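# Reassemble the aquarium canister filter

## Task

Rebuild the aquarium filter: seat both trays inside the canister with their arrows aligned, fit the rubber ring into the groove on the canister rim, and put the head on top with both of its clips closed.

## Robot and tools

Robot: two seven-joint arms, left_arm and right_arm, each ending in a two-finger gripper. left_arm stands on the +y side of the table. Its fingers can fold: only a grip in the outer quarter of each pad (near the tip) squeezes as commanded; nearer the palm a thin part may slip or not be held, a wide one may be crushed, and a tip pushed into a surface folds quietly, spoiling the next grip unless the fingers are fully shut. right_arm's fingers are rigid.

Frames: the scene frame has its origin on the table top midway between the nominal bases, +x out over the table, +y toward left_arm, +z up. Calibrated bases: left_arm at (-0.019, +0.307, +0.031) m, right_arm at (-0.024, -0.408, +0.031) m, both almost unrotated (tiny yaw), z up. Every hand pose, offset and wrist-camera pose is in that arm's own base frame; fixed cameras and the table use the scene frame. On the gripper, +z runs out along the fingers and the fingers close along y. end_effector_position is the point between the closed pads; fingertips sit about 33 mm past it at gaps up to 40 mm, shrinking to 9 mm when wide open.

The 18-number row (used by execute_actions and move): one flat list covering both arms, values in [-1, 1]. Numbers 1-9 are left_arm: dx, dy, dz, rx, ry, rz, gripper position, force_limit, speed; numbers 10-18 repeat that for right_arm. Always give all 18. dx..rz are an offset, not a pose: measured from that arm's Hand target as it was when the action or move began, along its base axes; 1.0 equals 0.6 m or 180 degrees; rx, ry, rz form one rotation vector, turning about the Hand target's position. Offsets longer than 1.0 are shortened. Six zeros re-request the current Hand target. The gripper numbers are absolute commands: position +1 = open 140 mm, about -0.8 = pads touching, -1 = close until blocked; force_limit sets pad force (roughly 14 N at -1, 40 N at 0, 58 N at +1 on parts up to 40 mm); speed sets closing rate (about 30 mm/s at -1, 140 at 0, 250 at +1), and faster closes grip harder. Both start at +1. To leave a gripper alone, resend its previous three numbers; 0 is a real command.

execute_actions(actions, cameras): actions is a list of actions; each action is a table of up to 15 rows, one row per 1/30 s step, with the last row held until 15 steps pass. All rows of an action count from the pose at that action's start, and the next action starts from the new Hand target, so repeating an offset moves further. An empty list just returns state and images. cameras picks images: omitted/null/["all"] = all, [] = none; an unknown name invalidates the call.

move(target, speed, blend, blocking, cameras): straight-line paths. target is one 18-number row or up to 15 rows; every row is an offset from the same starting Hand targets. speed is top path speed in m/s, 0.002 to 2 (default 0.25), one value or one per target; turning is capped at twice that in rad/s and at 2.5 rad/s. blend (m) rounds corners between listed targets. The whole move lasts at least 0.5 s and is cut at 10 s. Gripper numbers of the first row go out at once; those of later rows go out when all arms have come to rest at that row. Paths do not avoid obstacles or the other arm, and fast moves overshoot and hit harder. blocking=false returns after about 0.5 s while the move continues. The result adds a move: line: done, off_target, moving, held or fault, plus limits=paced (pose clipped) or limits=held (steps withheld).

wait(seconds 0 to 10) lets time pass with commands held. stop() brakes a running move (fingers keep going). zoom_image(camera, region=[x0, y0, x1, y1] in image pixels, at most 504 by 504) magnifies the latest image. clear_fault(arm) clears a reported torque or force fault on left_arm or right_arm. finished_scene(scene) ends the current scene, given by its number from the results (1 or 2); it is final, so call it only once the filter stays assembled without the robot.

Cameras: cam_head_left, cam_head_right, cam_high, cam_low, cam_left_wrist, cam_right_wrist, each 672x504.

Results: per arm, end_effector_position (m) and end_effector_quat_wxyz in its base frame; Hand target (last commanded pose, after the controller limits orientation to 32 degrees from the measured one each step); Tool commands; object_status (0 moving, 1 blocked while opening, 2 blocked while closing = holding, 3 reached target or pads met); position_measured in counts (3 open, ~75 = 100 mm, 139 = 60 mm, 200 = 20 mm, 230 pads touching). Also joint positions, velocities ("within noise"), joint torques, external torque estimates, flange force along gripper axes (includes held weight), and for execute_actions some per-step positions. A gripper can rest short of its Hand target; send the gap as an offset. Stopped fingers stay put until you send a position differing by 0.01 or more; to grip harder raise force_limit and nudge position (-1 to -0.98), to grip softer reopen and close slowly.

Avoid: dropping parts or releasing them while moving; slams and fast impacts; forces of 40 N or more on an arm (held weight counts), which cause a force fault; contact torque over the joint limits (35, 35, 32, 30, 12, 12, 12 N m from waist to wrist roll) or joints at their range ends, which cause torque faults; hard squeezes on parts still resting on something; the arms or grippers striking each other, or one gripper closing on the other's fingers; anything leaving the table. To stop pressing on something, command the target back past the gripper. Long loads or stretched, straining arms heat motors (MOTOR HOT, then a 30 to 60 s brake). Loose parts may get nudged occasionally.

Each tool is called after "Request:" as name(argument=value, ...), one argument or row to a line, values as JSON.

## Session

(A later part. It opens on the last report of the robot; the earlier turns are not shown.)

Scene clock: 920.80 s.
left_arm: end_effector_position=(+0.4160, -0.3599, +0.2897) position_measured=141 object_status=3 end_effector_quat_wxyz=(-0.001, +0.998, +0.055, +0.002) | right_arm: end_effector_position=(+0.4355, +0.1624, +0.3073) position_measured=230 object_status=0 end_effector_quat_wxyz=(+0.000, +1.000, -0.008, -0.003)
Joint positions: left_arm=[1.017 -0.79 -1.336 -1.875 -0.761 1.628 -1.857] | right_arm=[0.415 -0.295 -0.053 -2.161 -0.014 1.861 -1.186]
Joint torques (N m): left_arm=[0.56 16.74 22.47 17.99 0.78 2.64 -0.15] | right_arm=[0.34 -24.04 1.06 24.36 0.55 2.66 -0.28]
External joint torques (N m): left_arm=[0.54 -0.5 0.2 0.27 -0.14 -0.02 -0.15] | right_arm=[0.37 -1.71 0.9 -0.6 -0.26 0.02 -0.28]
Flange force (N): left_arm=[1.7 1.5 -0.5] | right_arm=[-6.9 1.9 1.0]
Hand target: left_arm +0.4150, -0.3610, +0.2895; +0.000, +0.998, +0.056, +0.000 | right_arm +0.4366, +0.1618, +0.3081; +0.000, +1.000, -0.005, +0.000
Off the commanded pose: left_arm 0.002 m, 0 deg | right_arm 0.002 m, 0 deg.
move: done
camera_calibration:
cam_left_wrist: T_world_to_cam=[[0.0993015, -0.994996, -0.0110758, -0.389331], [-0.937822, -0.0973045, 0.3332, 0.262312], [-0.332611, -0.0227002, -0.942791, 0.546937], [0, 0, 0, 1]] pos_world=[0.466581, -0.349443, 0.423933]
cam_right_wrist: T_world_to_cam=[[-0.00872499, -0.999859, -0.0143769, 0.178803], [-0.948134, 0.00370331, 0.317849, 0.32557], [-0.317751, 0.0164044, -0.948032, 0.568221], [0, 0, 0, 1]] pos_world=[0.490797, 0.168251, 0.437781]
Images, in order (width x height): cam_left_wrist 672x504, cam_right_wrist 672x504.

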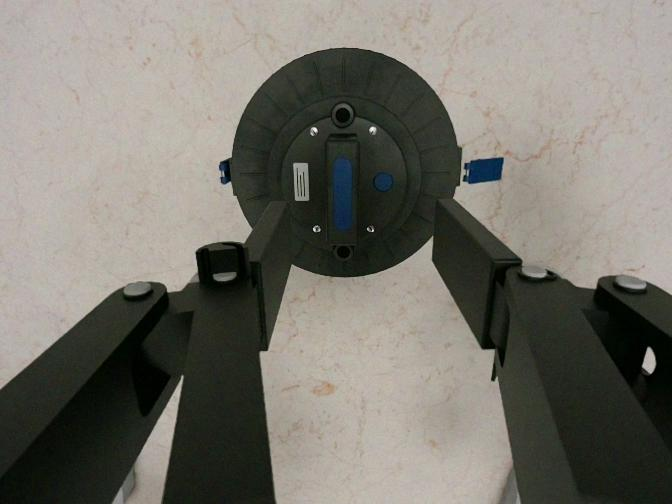

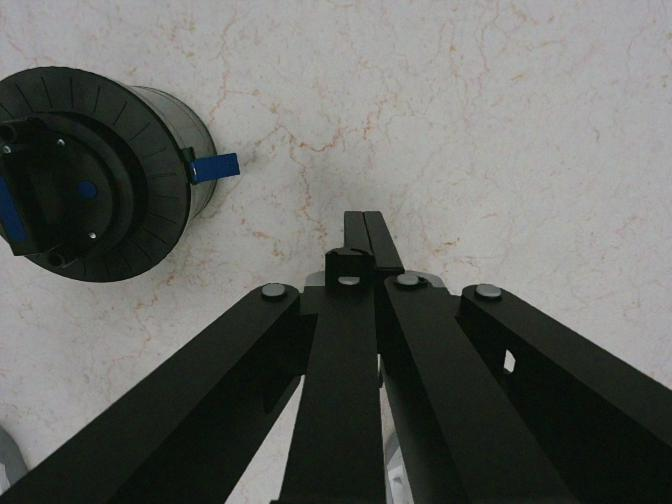

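Request:
move(
  target=[
    [0.0075,0.015,-0.08,0,0,0.0094,-0.1,0,0,0,0,0,0,0,0,-1,-0.6,-1],
    [0.0075,0.015,-0.13,0,0,0.0094,-0.1,0,0,0,0,0,0,0,0,-1,-0.6,-1],
  ],
  speed=0.12,
  cameras=["cam_left_wrist","cam_low"],
)

Request:
zoom_image(
  camera="cam_low",
  region=[310, 160, 410, 270],
)

Scene clock: 935.63 s.
left_arm: end_effector_position=(+0.4185, -0.3514, +0.2121) position_measured=141 object_status=3 end_effector_quat_wxyz=(-0.002, +0.997, +0.072, +0.000) | right_arm: end_effector_position=(+0.4355, +0.1624, +0.3073) position_measured=230 object_status=3 end_effector_quat_wxyz=(+0.000, +1.000, -0.008, -0.003)
Joint positions: left_arm=[1.032 -0.833 -1.435 -2.017 -0.841 1.77 -1.833] | right_arm=[0.415 -0.295 -0.053 -2.161 -0.014 1.861 -1.186]
Joint velocities: left_arm=[-0.001 0.001 -0.001 0 -0.001 0.004 0.003] | right_arm=[within noise]
Joint torques (N m): left_arm=[0.98 17.41 23.53 16.15 0.5 3.08 0.14] | right_arm=[0.3 -24.04 0.98 24.41 0.55 2.66 -0.24]
External joint torques (N m): left_arm=[0.94 -0.68 0.16 -0.63 -0.41 0.44 0.14] | right_arm=[0.27 -1.62 0.75 -0.59 -0.26 0.01 -0.24]
Flange force (N): left_arm=[1.4 -0.7 2.7] | right_arm=[-6.5 2.0 1.0]
Hand target: left_arm +0.4195, -0.3520, +0.2115; +0.000, +0.997, +0.071, +0.000 | right_arm +0.4366, +0.1618, +0.3081; +0.000, +1.000, -0.005, +0.000
Off the commanded pose: left_arm 0.001 m, 0 deg | right_arm 0.002 m, 0 deg.
move: done
camera_calibration:
cam_left_wrist: T_world_to_cam=[[0.132842, -0.991041, -0.0138377, -0.394087], [-0.932266, -0.12968, 0.337734, 0.276699], [-0.336502, -0.0319649, -0.94114, 0.472862], [0, 0, 0, 1]] pos_world=[0.469428, -0.339559, 0.346126]
Images, in order (width x height): cam_low 672x504, cam_left_wrist 672x504.

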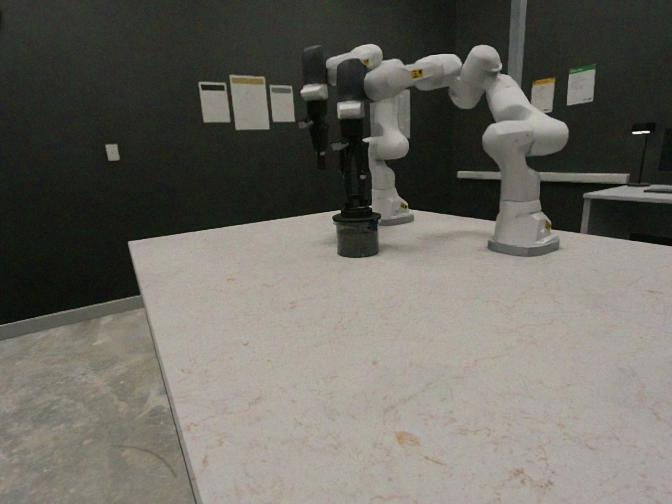

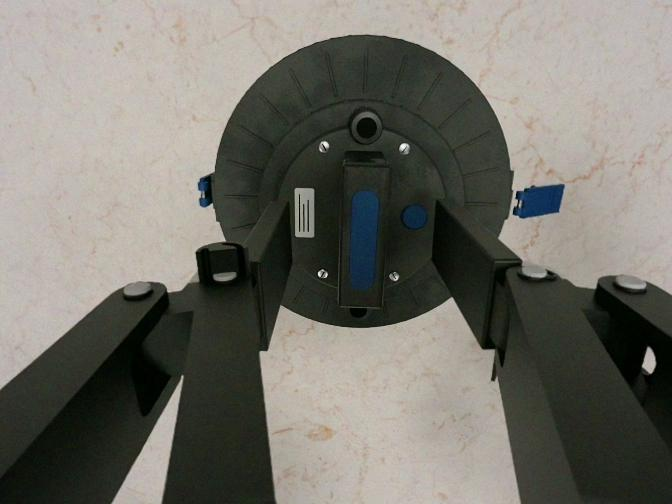

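Scaled by 4.582 from the camera's 672x504 image, which has a finer 960x720 frame.

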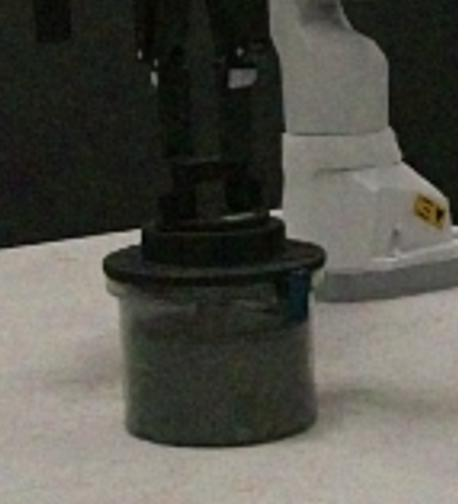

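Request:
move(
  target=[
    [0,0,-0.0297,0,0,0,-0.1,0,0,0,0,0,0,0,0,-1,-0.6,-1],
  ],
  speed=0.05,
  cameras=["cam_left_wrist"],
)

Request:
execute_actions(
  actions=[
    [[0,0,0,0,0,0,-1,0,-1,0,0,0,0,0,0,-1,-0.6,-1]],
    [[0,0,0,0,0,0,-1,0,-1,0,0,0,0,0,0,-1,-0.6,-1]],
    [[0,0,0,0,0,0,-1,0,-1,0,0,0,0,0,0,-1,-0.6,-1]],
    [[0,0,0,0,0,0,-1,0,-1,0,0,0,0,0,0,-1,-0.6,-1]],
  ],
  cameras=["cam_left_wrist","cam_right_wrist"],
)

Scene clock: 944.90 s.
left_arm: end_effector_position=(+0.4184, -0.3515, +0.1944) position_measured=141 object_status=3 end_effector_quat_wxyz=(-0.002, +0.997, +0.072, -0.001) | right_arm: end_effector_position=(+0.4355, +0.1624, +0.3073) position_measured=230 object_status=3 end_effector_quat_wxyz=(+0.000, +1.000, -0.008, -0.003)
Joint positions: left_arm=[1.039 -0.835 -1.467 -2.041 -0.858 1.806 -1.825] | right_arm=[0.415 -0.295 -0.053 -2.161 -0.014 1.861 -1.186]
Joint velocities: left_arm=[0 0 0 0.001 0.001 0.005 0] | right_arm=[within noise]
Joint torques (N m): left_arm=[1 17.18 23.57 16 0.42 3.03 0.17] | right_arm=[0.31 -23.93 1.06 24.51 0.55 2.63 -0.27]
External joint torques (N m): left_arm=[1.06 -1.21 0.13 -0.68 -0.46 0.37 0.17] | right_arm=[0.27 -1.39 0.82 -0.58 -0.27 -0.03 -0.27]
Flange force (N): left_arm=[1.6 -0.4 3.1] | right_arm=[-5.8 1.6 0.9]
Hand target: left_arm +0.4195, -0.3520, +0.1937; +0.000, +0.997, +0.071, +0.000 | right_arm +0.4366, +0.1618, +0.3081; +0.000, +1.000, -0.005, +0.000
Off the commanded pose: left_arm 0.001 m, 0 deg | right_arm 0.002 m, 0 deg.
move: done
camera_calibration:
cam_left_wrist: T_world_to_cam=[[0.131898, -0.991178, -0.0130167, -0.394303], [-0.93222, -0.128495, 0.338311, 0.282886], [-0.336999, -0.032488, -0.940944, 0.4561], [0, 0, 0, 1]] pos_world=[0.469425, -0.339657, 0.32833]
Images, in order (width x height): cam_left_wrist 672x504.

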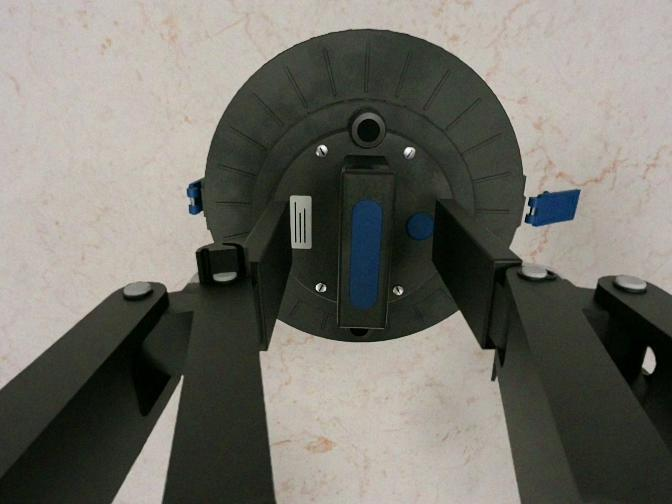

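Scene clock: 947.10 s.
left_arm: end_effector_position=(+0.4189, -0.3520, +0.1943) position_measured=202 object_status=2 end_effector_quat_wxyz=(-0.001, +0.998, +0.070, +0.000) | right_arm: end_effector_position=(+0.4355, +0.1624, +0.3073) position_measured=230 object_status=3 end_effector_quat_wxyz=(+0.000, +1.000, -0.008, -0.003)
Joint positions: left_arm=[1.039 -0.835 -1.467 -2.042 -0.859 1.809 -1.822] | right_arm=[0.415 -0.295 -0.053 -2.161 -0.014 1.861 -1.186]
Joint torques (N m): left_arm=[1.02 17.31 23.77 16.06 0.78 2.91 0.05] | right_arm=[0.4 -23.91 1.03 24.46 0.54 2.65 -0.32]
External joint torques (N m): left_arm=[1 -1.12 0.35 -0.53 -0.11 0.26 0.05] | right_arm=[0.32 -1.54 0.74 -0.51 -0.27 0 -0.32]
External joint torques at the end of the 1st action: left_arm=[0.86 -0.71 0.11 -0.51 -0.23 0.42 0.18] | right_arm=[0.16 -1.7 0.59 -0.43 -0.28 -0.02 -0.27]
External joint torques at the end of the 2nd action: left_arm=[0.97 -0.65 0.15 -0.42 -0.22 0.43 0.21] | right_arm=[0.26 -1.52 0.71 -0.56 -0.27 -0.01 -0.32]
External joint torques at the end of the 3rd action: left_arm=[0.97 -1.04 0.32 -0.48 -0.08 0.25 0.02] | right_arm=[0.36 -1.62 0.96 -0.52 -0.26 -0.03 -0.24]
Flange force (N): left_arm=[1.4 -0.4 1.7] | right_arm=[-6.0 1.9 0.8]
Flange force at the end of the 1st action (N): left_arm=[1.6 -0.5 2.4] | right_arm=[-6.2 2.2 0.5]
Flange force at the end of the 2nd action (N): left_arm=[2.2 -0.2 2.3] | right_arm=[-6.1 2.0 0.9]
Flange force at the end of the 3rd action (N): left_arm=[1.4 -0.3 1.6] | right_arm=[-6.5 1.6 0.7]
Hand target: left_arm +0.4195, -0.3520, +0.1937; +0.000, +0.997, +0.071, +0.000 | right_arm +0.4366, +0.1618, +0.3081; +0.000, +1.000, -0.005, +0.000
Off the commanded pose: left_arm 0.001 m, 0 deg | right_arm 0.002 m, 0 deg.
Step readings (end_effector_position of left_arm | right_arm; steps 1 to 15: 1st action; 16 to 30: 2nd action; 31 to 45: 3rd action; 46 to 60: 4th action):
0: (+0.4184, -0.3515, +0.1944) | (+0.4355, +0.1624, +0.3073)
1: (+0.4185, -0.3515, +0.1944) | (+0.4355, +0.1624, +0.3073)
2: (+0.4185, -0.3515, +0.1944) | (+0.4355, +0.1624, +0.3073)
4: (+0.4186, -0.3516, +0.1944) | (+0.4355, +0.1624, +0.3073)
8: (+0.4186, -0.3516, +0.1943) | (+0.4355, +0.1624, +0.3073)
15: (+0.4187, -0.3516, +0.1943) | (+0.4355, +0.1624, +0.3073)
16: (+0.4187, -0.3516, +0.1943) | (+0.4355, +0.1624, +0.3073)
17: (+0.4187, -0.3516, +0.1943) | (+0.4355, +0.1624, +0.3073)
19: (+0.4187, -0.3516, +0.1943) | (+0.4355, +0.1624, +0.3073)
23: (+0.4187, -0.3516, +0.1943) | (+0.4355, +0.1624, +0.3073)
30: (+0.4187, -0.3515, +0.1943) | (+0.4355, +0.1624, +0.3073)
31: (+0.4187, -0.3515, +0.1943) | (+0.4355, +0.1624, +0.3073)
32: (+0.4187, -0.3515, +0.1943) | (+0.4355, +0.1624, +0.3073)
34: (+0.4187, -0.3515, +0.1943) | (+0.4355, +0.1624, +0.3073)
38: (+0.4188, -0.3520, +0.1943) | (+0.4355, +0.1624, +0.3073)
45: (+0.4188, -0.3520, +0.1943) | (+0.4355, +0.1624, +0.3073)
46: (+0.4189, -0.3520, +0.1943) | (+0.4355, +0.1624, +0.3073)
47: (+0.4189, -0.3520, +0.1943) | (+0.4355, +0.1624, +0.3073)
49: (+0.4189, -0.3520, +0.1943) | (+0.4355, +0.1624, +0.3073)
53: (+0.4189, -0.3520, +0.1943) | (+0.4355, +0.1624, +0.3073)
60: (+0.4189, -0.3520, +0.1943) | (+0.4355, +0.1624, +0.3073)
camera_calibration:
cam_left_wrist: T_world_to_cam=[[0.128894, -0.991588, -0.0117785, -0.393957], [-0.933118, -0.125297, 0.337034, 0.284955], [-0.335674, -0.0324511, -0.941419, 0.455603], [0, 0, 0, 1]] pos_world=[0.469609, -0.340154, 0.328233]
cam_right_wrist: T_world_to_cam=[[-0.00875714, -0.999857, -0.0144722, 0.178861], [-0.948164, 0.00370504, 0.31776, 0.325623], [-0.317661, 0.0165047, -0.948061, 0.568172], [0, 0, 0, 1]] pos_world=[0.490797, 0.168251, 0.43778]
Images, in order (width x height): cam_left_wrist 672x504, cam_right_wrist 672x504.

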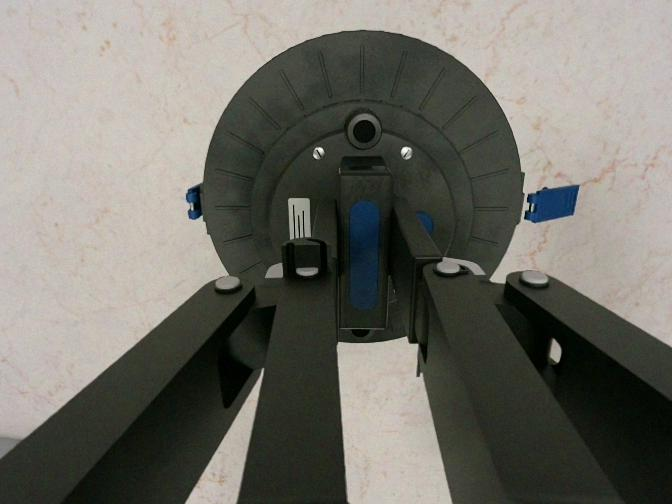

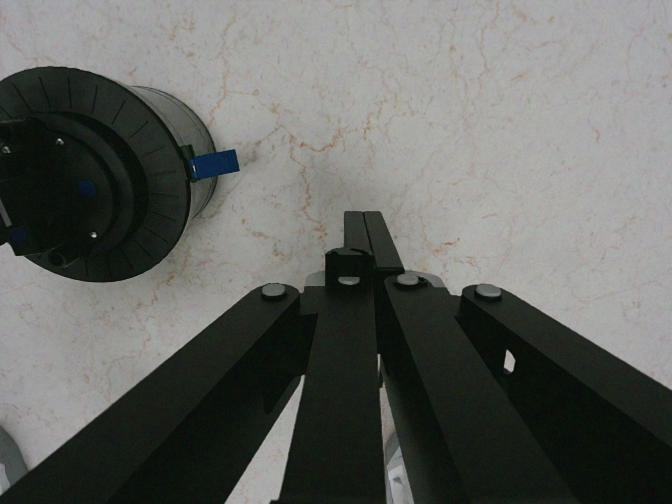

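Request:
move(
  target=[
    [0,0,-0.03,0.0167,0,0,-1,0,-1,0,0,0,0,0,0,-1,-0.6,-1],
    [0,0,-0.03,0.0167,0,0,-1,0,-1,0.0198,0.0637,-0.1135,0.167,0.012,0.048,-1,-0.6,-1],
    [0,0,-0.03,0.0167,0,0,-1,0,-1,0.0198,0.1405,-0.2335,0.167,0.012,0.048,-1,-0.6,-1],
  ],
  speed=[0.03,0.12,0.08],
)

Request:
zoom_image(
  camera="cam_right_wrist",
  region=[172, 60, 492, 360],
)

Scene clock: 969.80 s.
left_arm: end_effector_position=(+0.4244, -0.3553, +0.1935) position_measured=202 object_status=2 end_effector_quat_wxyz=(-0.010, +0.998, +0.067, +0.008) | right_arm: end_effector_position=(+0.4355, +0.1624, +0.3073) position_measured=230 object_status=3 end_effector_quat_wxyz=(+0.000, +1.000, -0.008, -0.003)
Joint positions: left_arm=[1.055 -0.857 -1.481 -2.019 -0.859 1.808 -1.825] | right_arm=[0.415 -0.295 -0.053 -2.161 -0.014 1.861 -1.186]
Joint torques (N m): left_arm=[0.48 18.17 24.06 16.45 0.72 3.06 0.04] | right_arm=[0.37 -23.91 1 24.45 0.53 2.63 -0.3]
External joint torques (N m): left_arm=[0.36 -1.35 0 0.3 -0.22 0.38 0.05] | right_arm=[0.3 -1.58 0.72 -0.46 -0.28 0 -0.3]
External joint torques when the fault began: left_arm=[2.58 -4.68 -8.93 -5.28 -0.51 0.69 -0.18]
Flange force (N): left_arm=[1.5 1.5 1.5] | right_arm=[-6.0 1.9 0.7]
Flange force when the fault began (N): left_arm=[11.5 8.3 27.5]
Hand target: left_arm +0.4244, -0.3553, +0.1935; -0.010, +0.998, +0.067, +0.008 (not the last commanded pose) | right_arm +0.4366, +0.1618, +0.3081; +0.000, +1.000, -0.005, +0.000 (not the last commanded pose)
Tool commands: left_gripper/position=-1.0 left_gripper/force_limit=+0.003922 left_gripper/speed=-1.0 right_gripper/position=-1.0 right_gripper/force_limit=-0.6 right_gripper/speed=-1.0
Off the commanded pose: left_arm 0.019 m, 2 deg | right_arm 0.163 m, 31 deg.
FORCE FAULT: contact force on the left arm reached its limit, and that arm stopped. The contact can be on any part of that arm, not only on its tool. That arm's remaining commands of this call were not run. That arm is still stopped at the end of this call. While its stop runs, that arm takes no new command, but execute_actions still moves its gripper.
CLEAR FAULT: the left arm stays stopped (Reflex) until you call clear_fault(arm="left_arm").
move: fault (left_arm), off_target (right_arm; braked at the fault stop of left_arm); path passed 0 of 3 targets
camera_calibration:
cam_left_wrist: T_world_to_cam=[[0.123351, -0.991958, -0.0283685, -0.392565], [-0.938759, -0.125908, 0.320747, 0.295356], [-0.32174, -0.0129333, -0.94674, 0.458652], [0, 0, 0, 1]] pos_world=[0.473257, -0.346288, 0.328353]
cam_right_wrist: T_world_to_cam=[[-0.00875714, -0.999857, -0.0144722, 0.178861], [-0.948164, 0.00370504, 0.31776, 0.325623], [-0.317661, 0.0165047, -0.948061, 0.568172], [0, 0, 0, 1]] pos_world=[0.490797, 0.168251, 0.43778]

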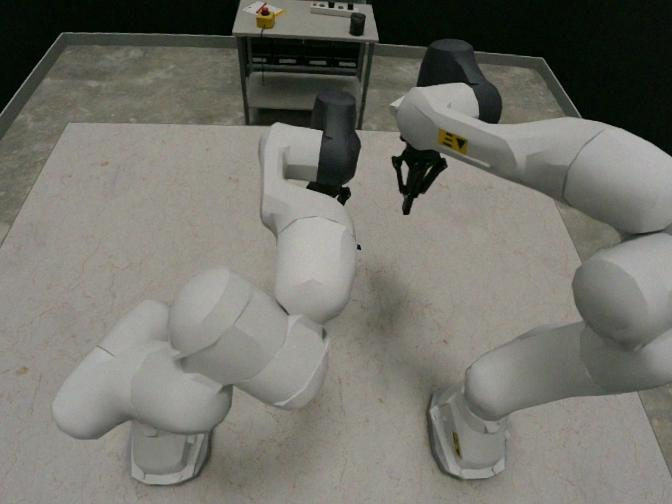

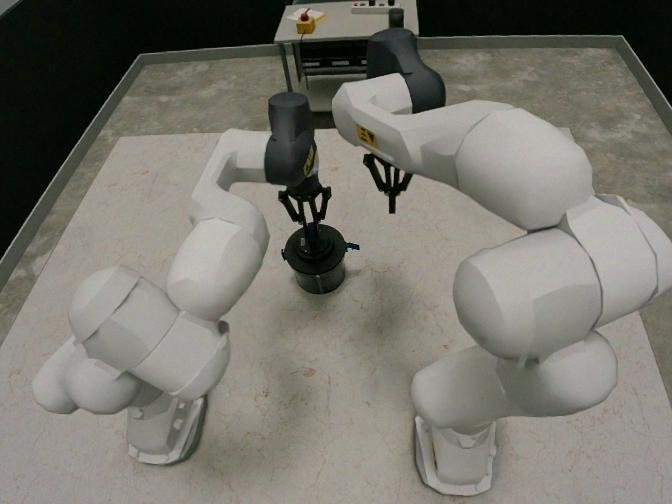

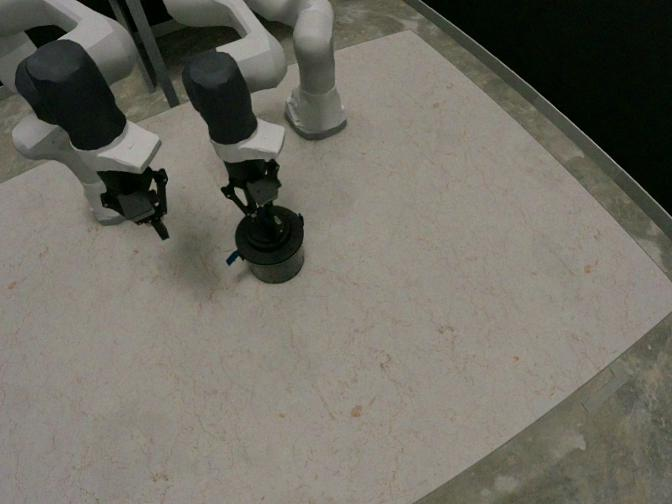

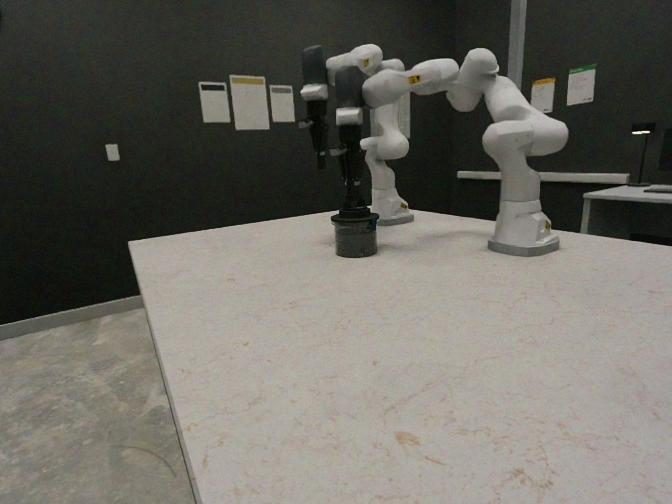

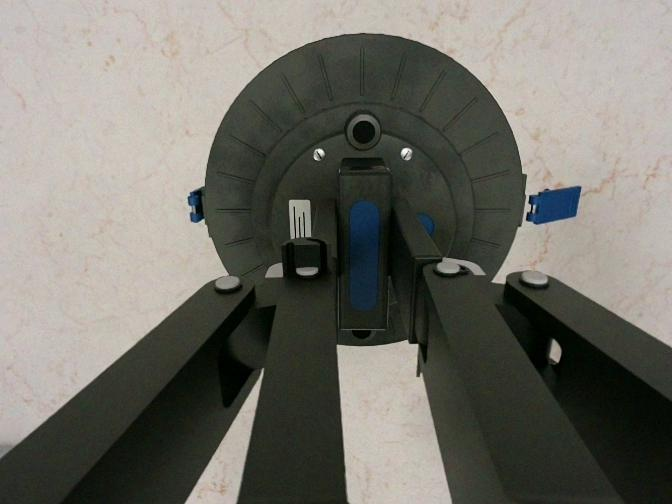

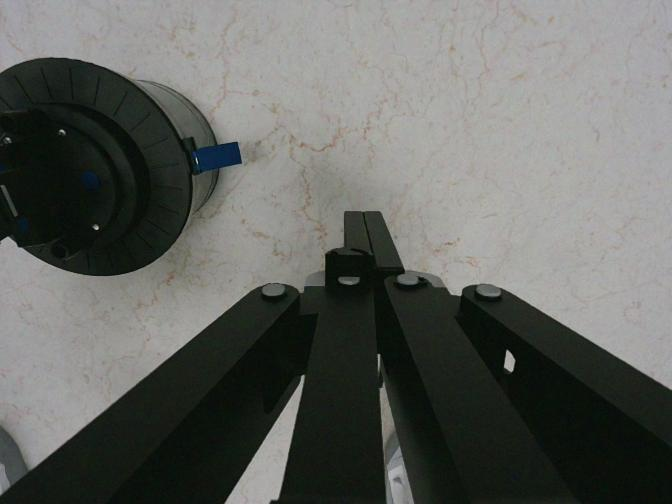

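Scaled by 1.575 from the camera's 672x504 image, which has a finer 960x720 frame.

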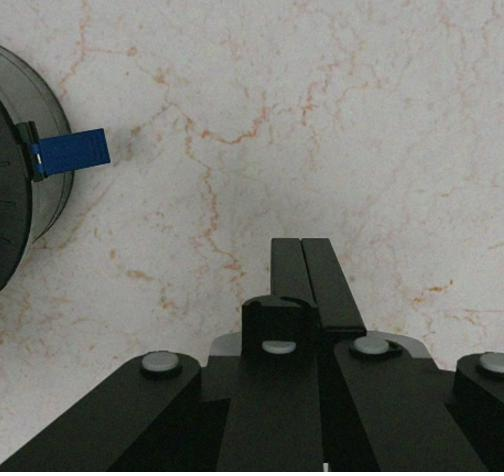

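Request:
clear_fault(
  arm="left_arm",
  cameras=[],
)

Request:
move(
  target=[0,0,-0.01,0,0,0,-1,0,-1,0,0,0,0,0,0,-1,-0.6,-1],
  speed=0.02,
  cameras=["cam_left_wrist"],
)

Scene clock: 975.67 s.
left_arm: end_effector_position=(+0.4244, -0.3553, +0.1935) position_measured=202 object_status=2 end_effector_quat_wxyz=(-0.010, +0.998, +0.067, +0.008) | right_arm: end_effector_position=(+0.4355, +0.1624, +0.3073) position_measured=230 object_status=3 end_effector_quat_wxyz=(+0.000, +1.000, -0.008, -0.003)
Joint positions: left_arm=[1.055 -0.857 -1.481 -2.02 -0.859 1.808 -1.825] | right_arm=[0.415 -0.295 -0.053 -2.162 -0.014 1.861 -1.186]
Joint torques (N m): left_arm=[0.51 18.17 24.12 16.47 0.88 3.06 0.04] | right_arm=[0.32 -23.92 1.06 24.52 0.51 2.63 -0.24]
External joint torques (N m): left_arm=[0.62 -1.29 0.26 0.26 -0.04 0.4 0.04] | right_arm=[0.27 -1.57 0.81 -0.41 -0.3 -0.01 -0.24]
Flange force (N): left_arm=[1.9 1.3 1.0] | right_arm=[-5.9 1.6 0.5]
Hand target: left_arm +0.4244, -0.3553, +0.1935; -0.010, +0.998, +0.067, +0.008 (not the last commanded pose) | right_arm +0.4366, +0.1618, +0.3081; +0.000, +1.000, -0.005, +0.000 (not the last commanded pose)
Tool commands: left_gripper/position=-1.0 left_gripper/force_limit=+0.003922 left_gripper/speed=-1.0 right_gripper/position=-1.0 right_gripper/force_limit=-0.6 right_gripper/speed=-1.0
Off the commanded pose: left_arm 0.019 m, 2 deg | right_arm 0.163 m, 31 deg.
FORCE FAULT, CONTINUED: the left arm's stop, for the force fault that an earlier result reported, is over. The call counts as one of the actions that you can send in this scene. That arm's target is now where it stood when the stop ended, not its last command. That arm accepts commands again.
CLEAR FAULT: your call cleared the left arm's force fault. If the contact force or a joint's load stays at its limit, that arm stops again.
No camera images: "cameras" was empty.

Scene clock: 976.37 s.
left_arm: end_effector_position=(+0.4244, -0.3553, +0.1934) position_measured=202 object_status=2 end_effector_quat_wxyz=(-0.010, +0.998, +0.067, +0.008) | right_arm: end_effector_position=(+0.4355, +0.1624, +0.3073) position_measured=230 object_status=3 end_effector_quat_wxyz=(+0.000, +1.000, -0.008, -0.003)
Joint positions: left_arm=[1.055 -0.857 -1.481 -2.02 -0.86 1.809 -1.825] | right_arm=[0.415 -0.295 -0.053 -2.162 -0.014 1.861 -1.186]
Joint torques (N m): left_arm=[1.83 15.98 18.22 12.46 -0.15 3.96 0.12] | right_arm=[0.33 -24 1.03 24.48 0.53 2.61 -0.31]
External joint torques (N m): left_arm=[1.96 -3.49 -5.7 -3.81 -1.07 1.29 0.12] | right_arm=[0.41 -1.73 0.93 -0.44 -0.27 -0.03 -0.31]
Flange force (N): left_arm=[7.2 4.1 21.1] | right_arm=[-6.5 1.7 0.5]
Hand target: left_arm +0.4244, -0.3553, +0.1875; -0.010, +0.998, +0.067, +0.008 | right_arm +0.4366, +0.1618, +0.3081; +0.000, +1.000, -0.005, +0.000
Off the commanded pose: left_arm 0.006 m, 0 deg | right_arm 0.002 m, 0 deg.
move: off_target (left_arm)
camera_calibration:
cam_left_wrist: T_world_to_cam=[[0.123307, -0.991984, -0.0276137, -0.392604], [-0.938766, -0.125623, 0.320838, 0.295484], [-0.321735, -0.0136389, -0.946731, 0.458313], [0, 0, 0, 1]] pos_world=[0.473257, -0.346086, 0.328256]
Images, in order (width x height): cam_left_wrist 672x504.

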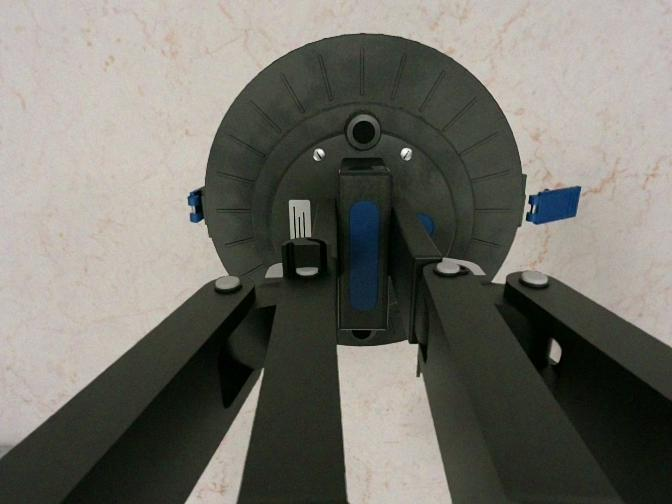

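Request:
move(
  target=[
    [0,0,0.0025,0,0,0,-1,0,-1,0.032,0.0637,-0.1218,0.167,0.012,0.048,-1,-0.6,-1],
    [0,0,0.0025,0,0,0,-1,0,-1,0.032,0.1305,-0.2335,0.167,0.012,0.048,-1,-0.6,-1],
  ],
  speed=[0.15,0.08],
  cameras=["cam_right_wrist","cam_left_wrist","cam_head_right"],
)

Request:
zoom_image(
  camera="cam_right_wrist",
  region=[172, 60, 492, 360],
)

Scene clock: 1000.37 s.
left_arm: end_effector_position=(+0.4245, -0.3553, +0.1934) position_measured=202 object_status=2 end_effector_quat_wxyz=(-0.009, +0.998, +0.067, +0.008) | right_arm: end_effector_position=(+0.4552, +0.2393, +0.1687) position_measured=230 object_status=3 end_effector_quat_wxyz=(-0.258, +0.963, +0.067, -0.022)
Joint positions: left_arm=[1.055 -0.857 -1.481 -2.02 -0.86 1.809 -1.824] | right_arm=[0.622 -0.064 -0.381 -2.359 0.653 2.235 -1.896]
Joint velocities: left_arm=[within noise] | right_arm=[0.001 -0.001 0.001 -0.001 0 0.002 -0.006]
Joint torques (N m): left_arm=[1.77 16.21 19.56 13.22 0.31 4.02 0.15] | right_arm=[0.73 -27.28 1.43 22.3 1.02 1.95 -0.55]
External joint torques (N m): left_arm=[1.87 -3.23 -4.38 -3.07 -0.61 1.34 0.15] | right_arm=[0.75 -0.44 0.8 -0.58 0.31 0.11 -0.5]
Flange force (N): left_arm=[6.4 3.1 17.3] | right_arm=[-3.2 -0.2 2.0]
Hand target: left_arm +0.4244, -0.3553, +0.1890; -0.010, +0.998, +0.067, +0.008 | right_arm +0.4558, +0.2401, +0.1680; -0.259, +0.963, +0.070, -0.020
Off the commanded pose: left_arm 0.004 m, 0 deg | right_arm 0.001 m, 0 deg.
move: off_target (left_arm)
camera_calibration:
cam_left_wrist: T_world_to_cam=[[0.123251, -0.992003, -0.0271839, -0.392634], [-0.938744, -0.125429, 0.320979, 0.295568], [-0.321821, -0.014042, -0.946696, 0.458333], [0, 0, 0, 1]] pos_world=[0.473357, -0.345985, 0.328358]
cam_right_wrist: T_world_to_cam=[[0.123377, -0.849011, -0.513769, 0.241935], [-0.91503, -0.297695, 0.27221, 0.452809], [-0.384055, 0.436529, -0.813599, 0.348849], [0, 0, 0, 1]] pos_world=[0.518462, 0.187922, 0.284863]
Images, in order (width x height): cam_head_right 672x504, cam_left_wrist 672x504, cam_right_wrist 672x504.

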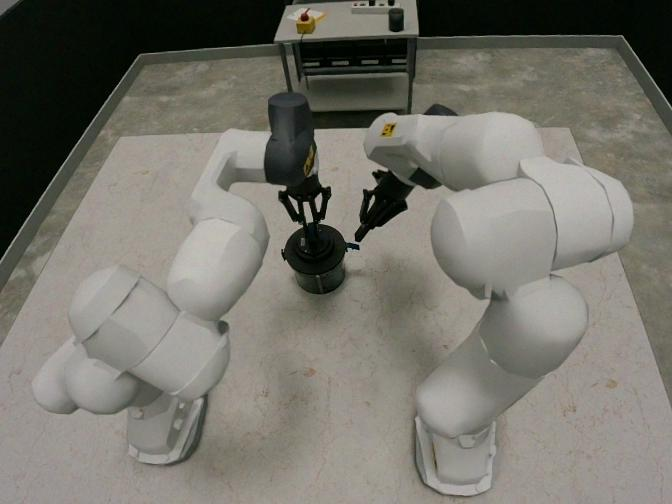

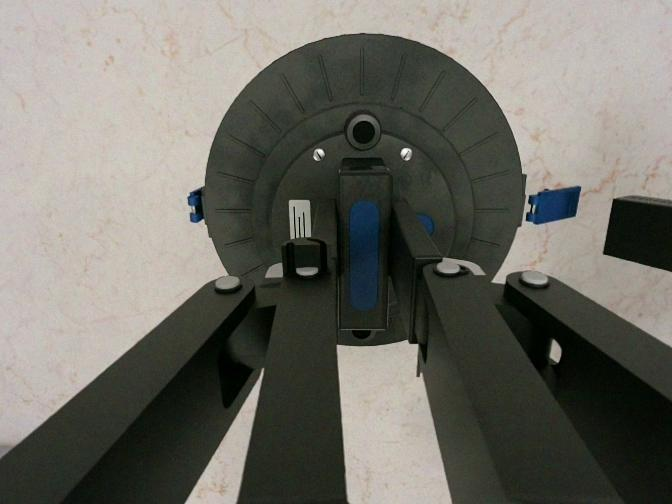

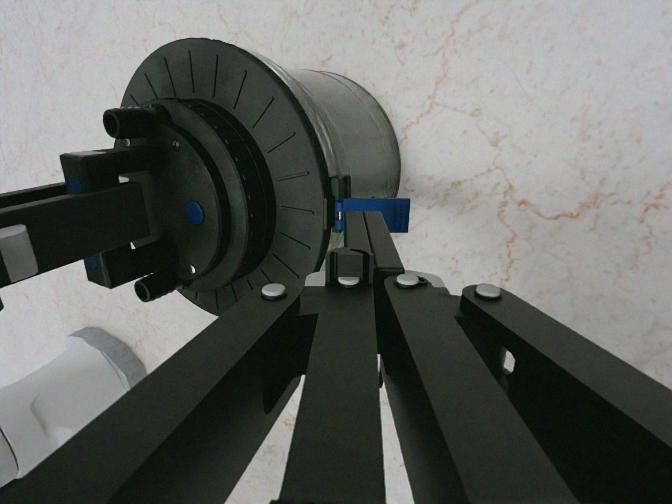

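Scaled by 1.575 from the camera's 672x504 image, which has a finer 960x720 frame.

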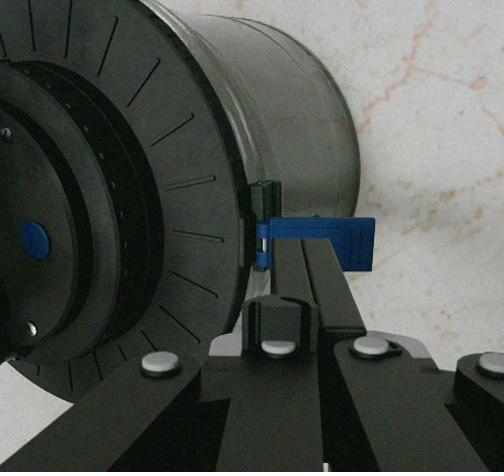

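Request:
move(
  target=[
    [0,0,0,0,0,0,-1,0,-1,-0.0005,0.0033,-0.05,0,0,0,-1,-0.6,-1],
    [0,0,0,0,0,0,-1,0,-1,-0.0005,0.0033,-0.0683,0,0,0,-1,-0.6,-1],
    [0,0,0,0,0,0,-1,0,-1,-0.0018,0.0132,-0.0875,0,0,0,-1,-0.6,-1],
    [0,0,0,0,0,0,-1,0,-1,-0.0025,0.0182,-0.1033,0,0,0,-1,-0.6,-1],
  ],
  speed=0.03,
  cameras=["cam_right_wrist","cam_left_wrist","cam_head_right"],
)

Request:
zoom_image(
  camera="cam_right_wrist",
  region=[172, 60, 492, 360],
)

Scene clock: 1024.47 s.
left_arm: end_effector_position=(+0.4245, -0.3553, +0.1934) position_measured=202 object_status=2 end_effector_quat_wxyz=(-0.009, +0.998, +0.067, +0.008) | right_arm: end_effector_position=(+0.4546, +0.2499, +0.1072) position_measured=230 object_status=3 end_effector_quat_wxyz=(-0.259, +0.963, +0.066, -0.022)
Joint positions: left_arm=[1.055 -0.857 -1.481 -2.02 -0.86 1.809 -1.824] | right_arm=[0.641 0.066 -0.365 -2.38 0.801 2.336 -2.031]
Joint velocities: left_arm=[within noise] | right_arm=[0 0 0.001 -0.001 0.001 0.001 -0.006]
Joint torques (N m): left_arm=[1.78 16.21 19.54 13.29 0.31 4.02 0.12] | right_arm=[0.74 -29.84 0.74 20.44 0.8 1.79 -0.37]
External joint torques (N m): left_arm=[1.75 -3.31 -4.46 -2.89 -0.61 1.34 0.12] | right_arm=[0.71 -0.09 1.38 -0.92 0.36 0.11 -0.32]
Flange force (N): left_arm=[6.5 3.7 17.2] | right_arm=[-3.8 -0.7 2.9]
Hand target: left_arm +0.4244, -0.3553, +0.1890; -0.010, +0.998, +0.067, +0.008 | right_arm +0.4543, +0.2510, +0.1060; -0.259, +0.963, +0.070, -0.020
Off the commanded pose: left_arm 0.004 m, 0 deg | right_arm 0.002 m, 0 deg.
move: off_target (left_arm)
camera_calibration:
cam_left_wrist: T_world_to_cam=[[0.123251, -0.992003, -0.0271839, -0.392634], [-0.938744, -0.125429, 0.320979, 0.295568], [-0.321821, -0.014042, -0.946696, 0.458333], [0, 0, 0, 1]] pos_world=[0.473357, -0.345985, 0.328358]
cam_right_wrist: T_world_to_cam=[[0.122795, -0.848754, -0.514332, 0.219728], [-0.91558, -0.296853, 0.271278, 0.472271], [-0.382929, 0.437601, -0.813554, 0.293116], [0, 0, 0, 1]] pos_world=[0.517663, 0.198423, 0.223363]
Images, in order (width x height): cam_head_right 672x504, cam_left_wrist 672x504, cam_right_wrist 672x504.

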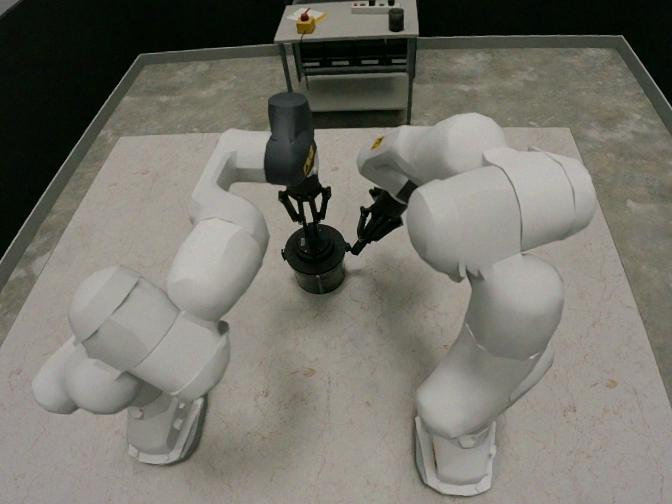

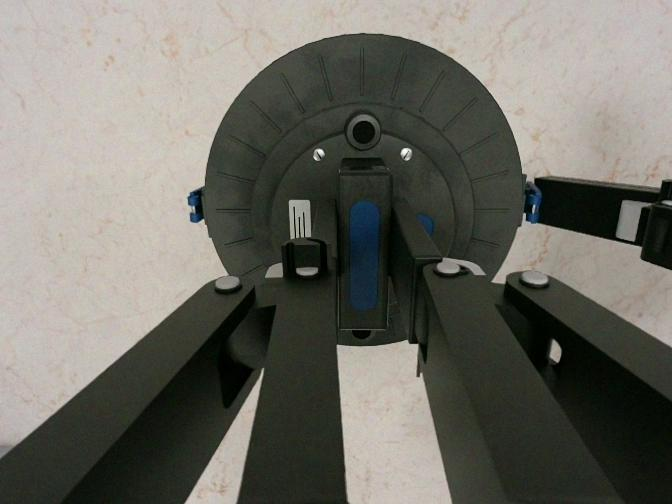

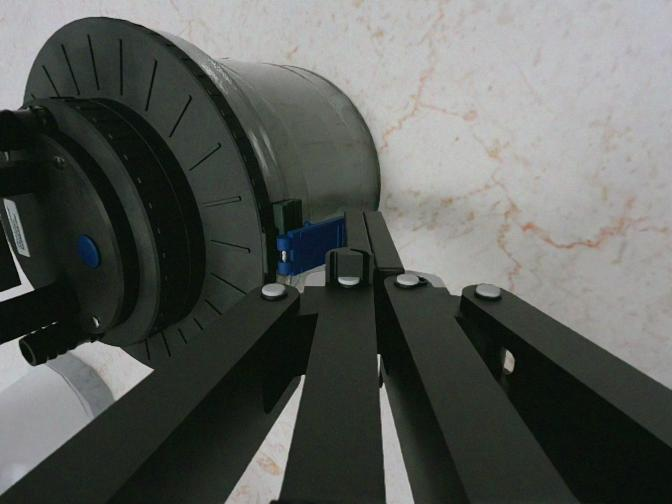

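Scaled by 1.575 from the camera's 672x504 image, which has a finer 960x720 frame.

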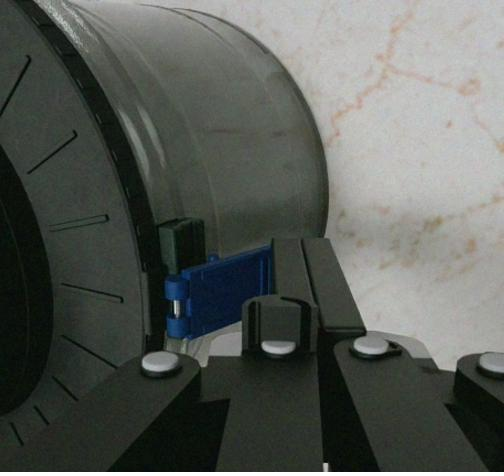

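Request:
move(
  target=[0,0,0,0,0,0,-1,0,-1,-0.0023,0.0165,-0.0092,0,0,0,-1,-0.6,-1],
  speed=0.015,
  cameras=["cam_right_wrist","cam_left_wrist"],
)

Request:
zoom_image(
  camera="cam_right_wrist",
  region=[172, 60, 492, 360],
)

Scene clock: 1036.33 s.
left_arm: end_effector_position=(+0.4244, -0.3553, +0.1934) position_measured=202 object_status=2 end_effector_quat_wxyz=(-0.009, +0.998, +0.067, +0.008) | right_arm: end_effector_position=(+0.4560, +0.2543, +0.1015) position_measured=230 object_status=3 end_effector_quat_wxyz=(-0.257, +0.964, +0.063, -0.019)
Joint positions: left_arm=[1.055 -0.857 -1.481 -2.02 -0.86 1.808 -1.824] | right_arm=[0.648 0.08 -0.358 -2.38 0.82 2.356 -2.034]
Joint torques (N m): left_arm=[1.53 16.66 20.29 13.69 0.33 3.57 0.11] | right_arm=[3.72 -30.15 3.56 20.88 1.48 1.38 -0.36]
External joint torques (N m): left_arm=[1.4 -2.89 -3.73 -2.41 -0.6 0.9 0.12] | right_arm=[3.93 0 4.55 -0.29 1.08 -0.33 -0.31]
Flange force (N): left_arm=[5.1 3.1 14.1] | right_arm=[-2.6 -5.8 8.5]
Hand target: left_arm +0.4244, -0.3553, +0.1890; -0.010, +0.998, +0.067, +0.008 | right_arm +0.4530, +0.2609, +0.1005; -0.259, +0.963, +0.070, -0.020
Off the commanded pose: left_arm 0.004 m, 0 deg | right_arm 0.007 m, 1 deg.
move: off_target (left_arm, right_arm)
camera_calibration:
cam_left_wrist: T_world_to_cam=[[0.123376, -0.991989, -0.0271268, -0.392698], [-0.938716, -0.125529, 0.32102, 0.295446], [-0.321854, -0.0141418, -0.946684, 0.458183], [0, 0, 0, 1]] pos_world=[0.473258, -0.345985, 0.328258]
cam_right_wrist: T_world_to_cam=[[0.118407, -0.851113, -0.511455, 0.222686], [-0.918886, -0.289136, 0.268419, 0.476301], [-0.376335, 0.438186, -0.816311, 0.284241], [0, 0, 0, 1]] pos_world=[0.518268, 0.202696, 0.218075]
Images, in order (width x height): cam_left_wrist 672x504, cam_right_wrist 672x504.

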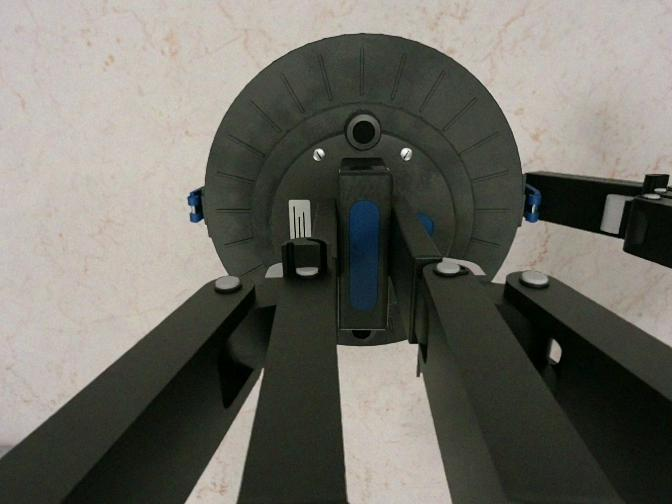

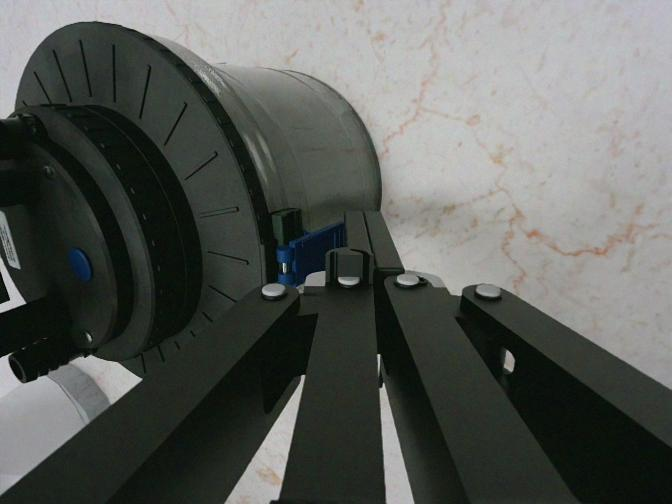

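Scaled by 1.575 from the camera's 672x504 image, which has a finer 960x720 frame.

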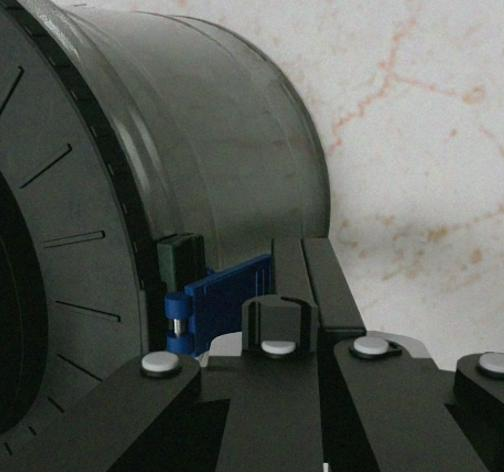

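Request:
move(
  target=[0,0,0,0,0,0,-1,0,-1,-0.002,0.011,0,0,0,0,-1,-0.6,-1],
  speed=0.012,
  cameras=["cam_right_wrist","cam_left_wrist"],
)

Request:
zoom_image(
  camera="cam_right_wrist",
  region=[172, 60, 492, 360],
)

Scene clock: 1042.30 s.
left_arm: end_effector_position=(+0.4244, -0.3553, +0.1934) position_measured=202 object_status=2 end_effector_quat_wxyz=(-0.009, +0.998, +0.067, +0.008) | right_arm: end_effector_position=(+0.4551, +0.2594, +0.1005) position_measured=230 object_status=3 end_effector_quat_wxyz=(-0.257, +0.964, +0.067, -0.018)
Joint positions: left_arm=[1.055 -0.857 -1.481 -2.02 -0.86 1.809 -1.824] | right_arm=[0.655 0.083 -0.352 -2.379 0.825 2.364 -2.034]
Joint velocities: left_arm=[within noise] | right_arm=[0 0.001 0.001 0 0.001 0.004 -0.001]
Joint torques (N m): left_arm=[1.58 16.51 20.02 13.62 0.34 3.57 0.12] | right_arm=[4.18 -30.69 4.02 21.37 1.81 1.14 -0.03]
External joint torques (N m): left_arm=[1.56 -3.03 -4.05 -2.66 -0.58 0.88 0.12] | right_arm=[4.23 -0.54 4.87 0.3 1.43 -0.56 0.02]
Flange force (N): left_arm=[5.7 3.4 15.1] | right_arm=[-1.9 -7.5 7.9]
Hand target: left_arm +0.4244, -0.3553, +0.1890; -0.010, +0.998, +0.067, +0.008 | right_arm +0.4518, +0.2675, +0.1005; -0.259, +0.963, +0.070, -0.020
Off the commanded pose: left_arm 0.004 m, 0 deg | right_arm 0.009 m, 1 deg.
move: off_target (left_arm, right_arm)
camera_calibration:
cam_left_wrist: T_world_to_cam=[[0.123376, -0.991989, -0.0271268, -0.39271], [-0.938716, -0.125529, 0.32102, 0.29554], [-0.321854, -0.0141418, -0.946684, 0.458216], [0, 0, 0, 1]] pos_world=[0.473358, -0.345985, 0.328258]
cam_right_wrist: T_world_to_cam=[[0.125695, -0.851003, -0.509898, 0.223005], [-0.918212, -0.294395, 0.264987, 0.478675], [-0.375616, 0.434887, -0.818405, 0.281668], [0, 0, 0, 1]] pos_world=[0.517294, 0.208203, 0.217385]
Images, in order (width x height): cam_left_wrist 672x504, cam_right_wrist 672x504.

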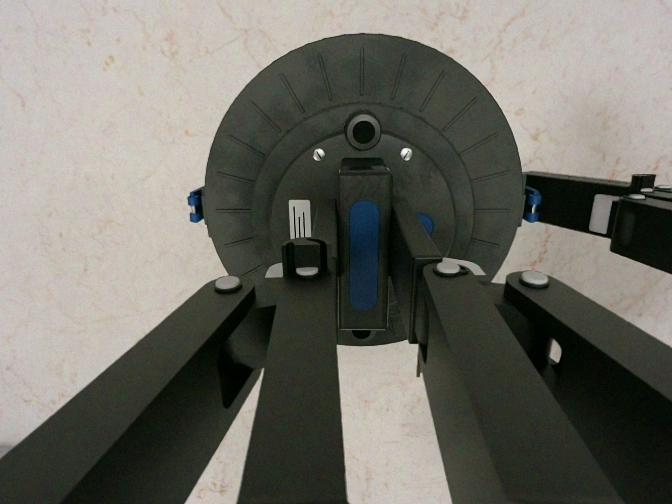

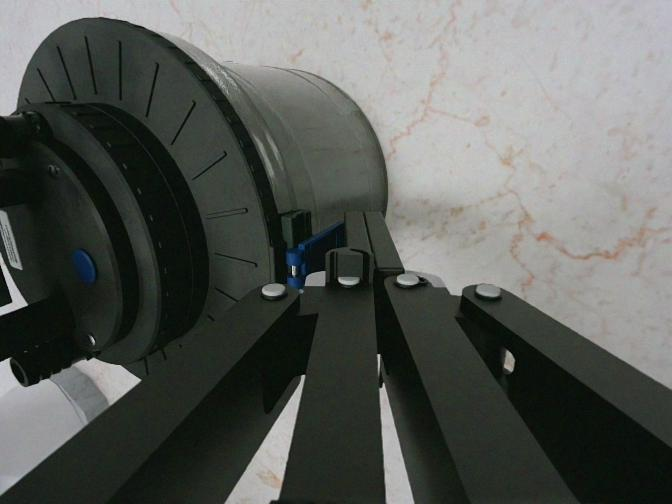

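Scaled by 1.575 from the camera's 672x504 image, which has a finer 960x720 frame.

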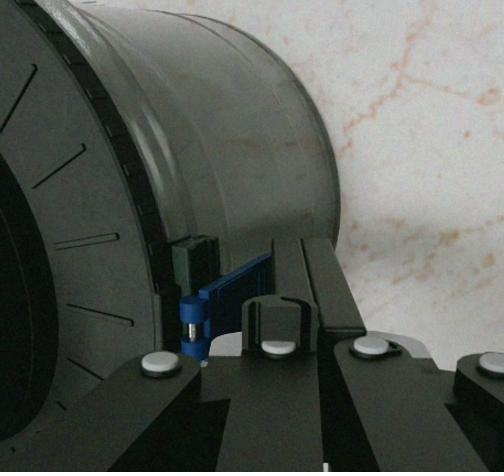

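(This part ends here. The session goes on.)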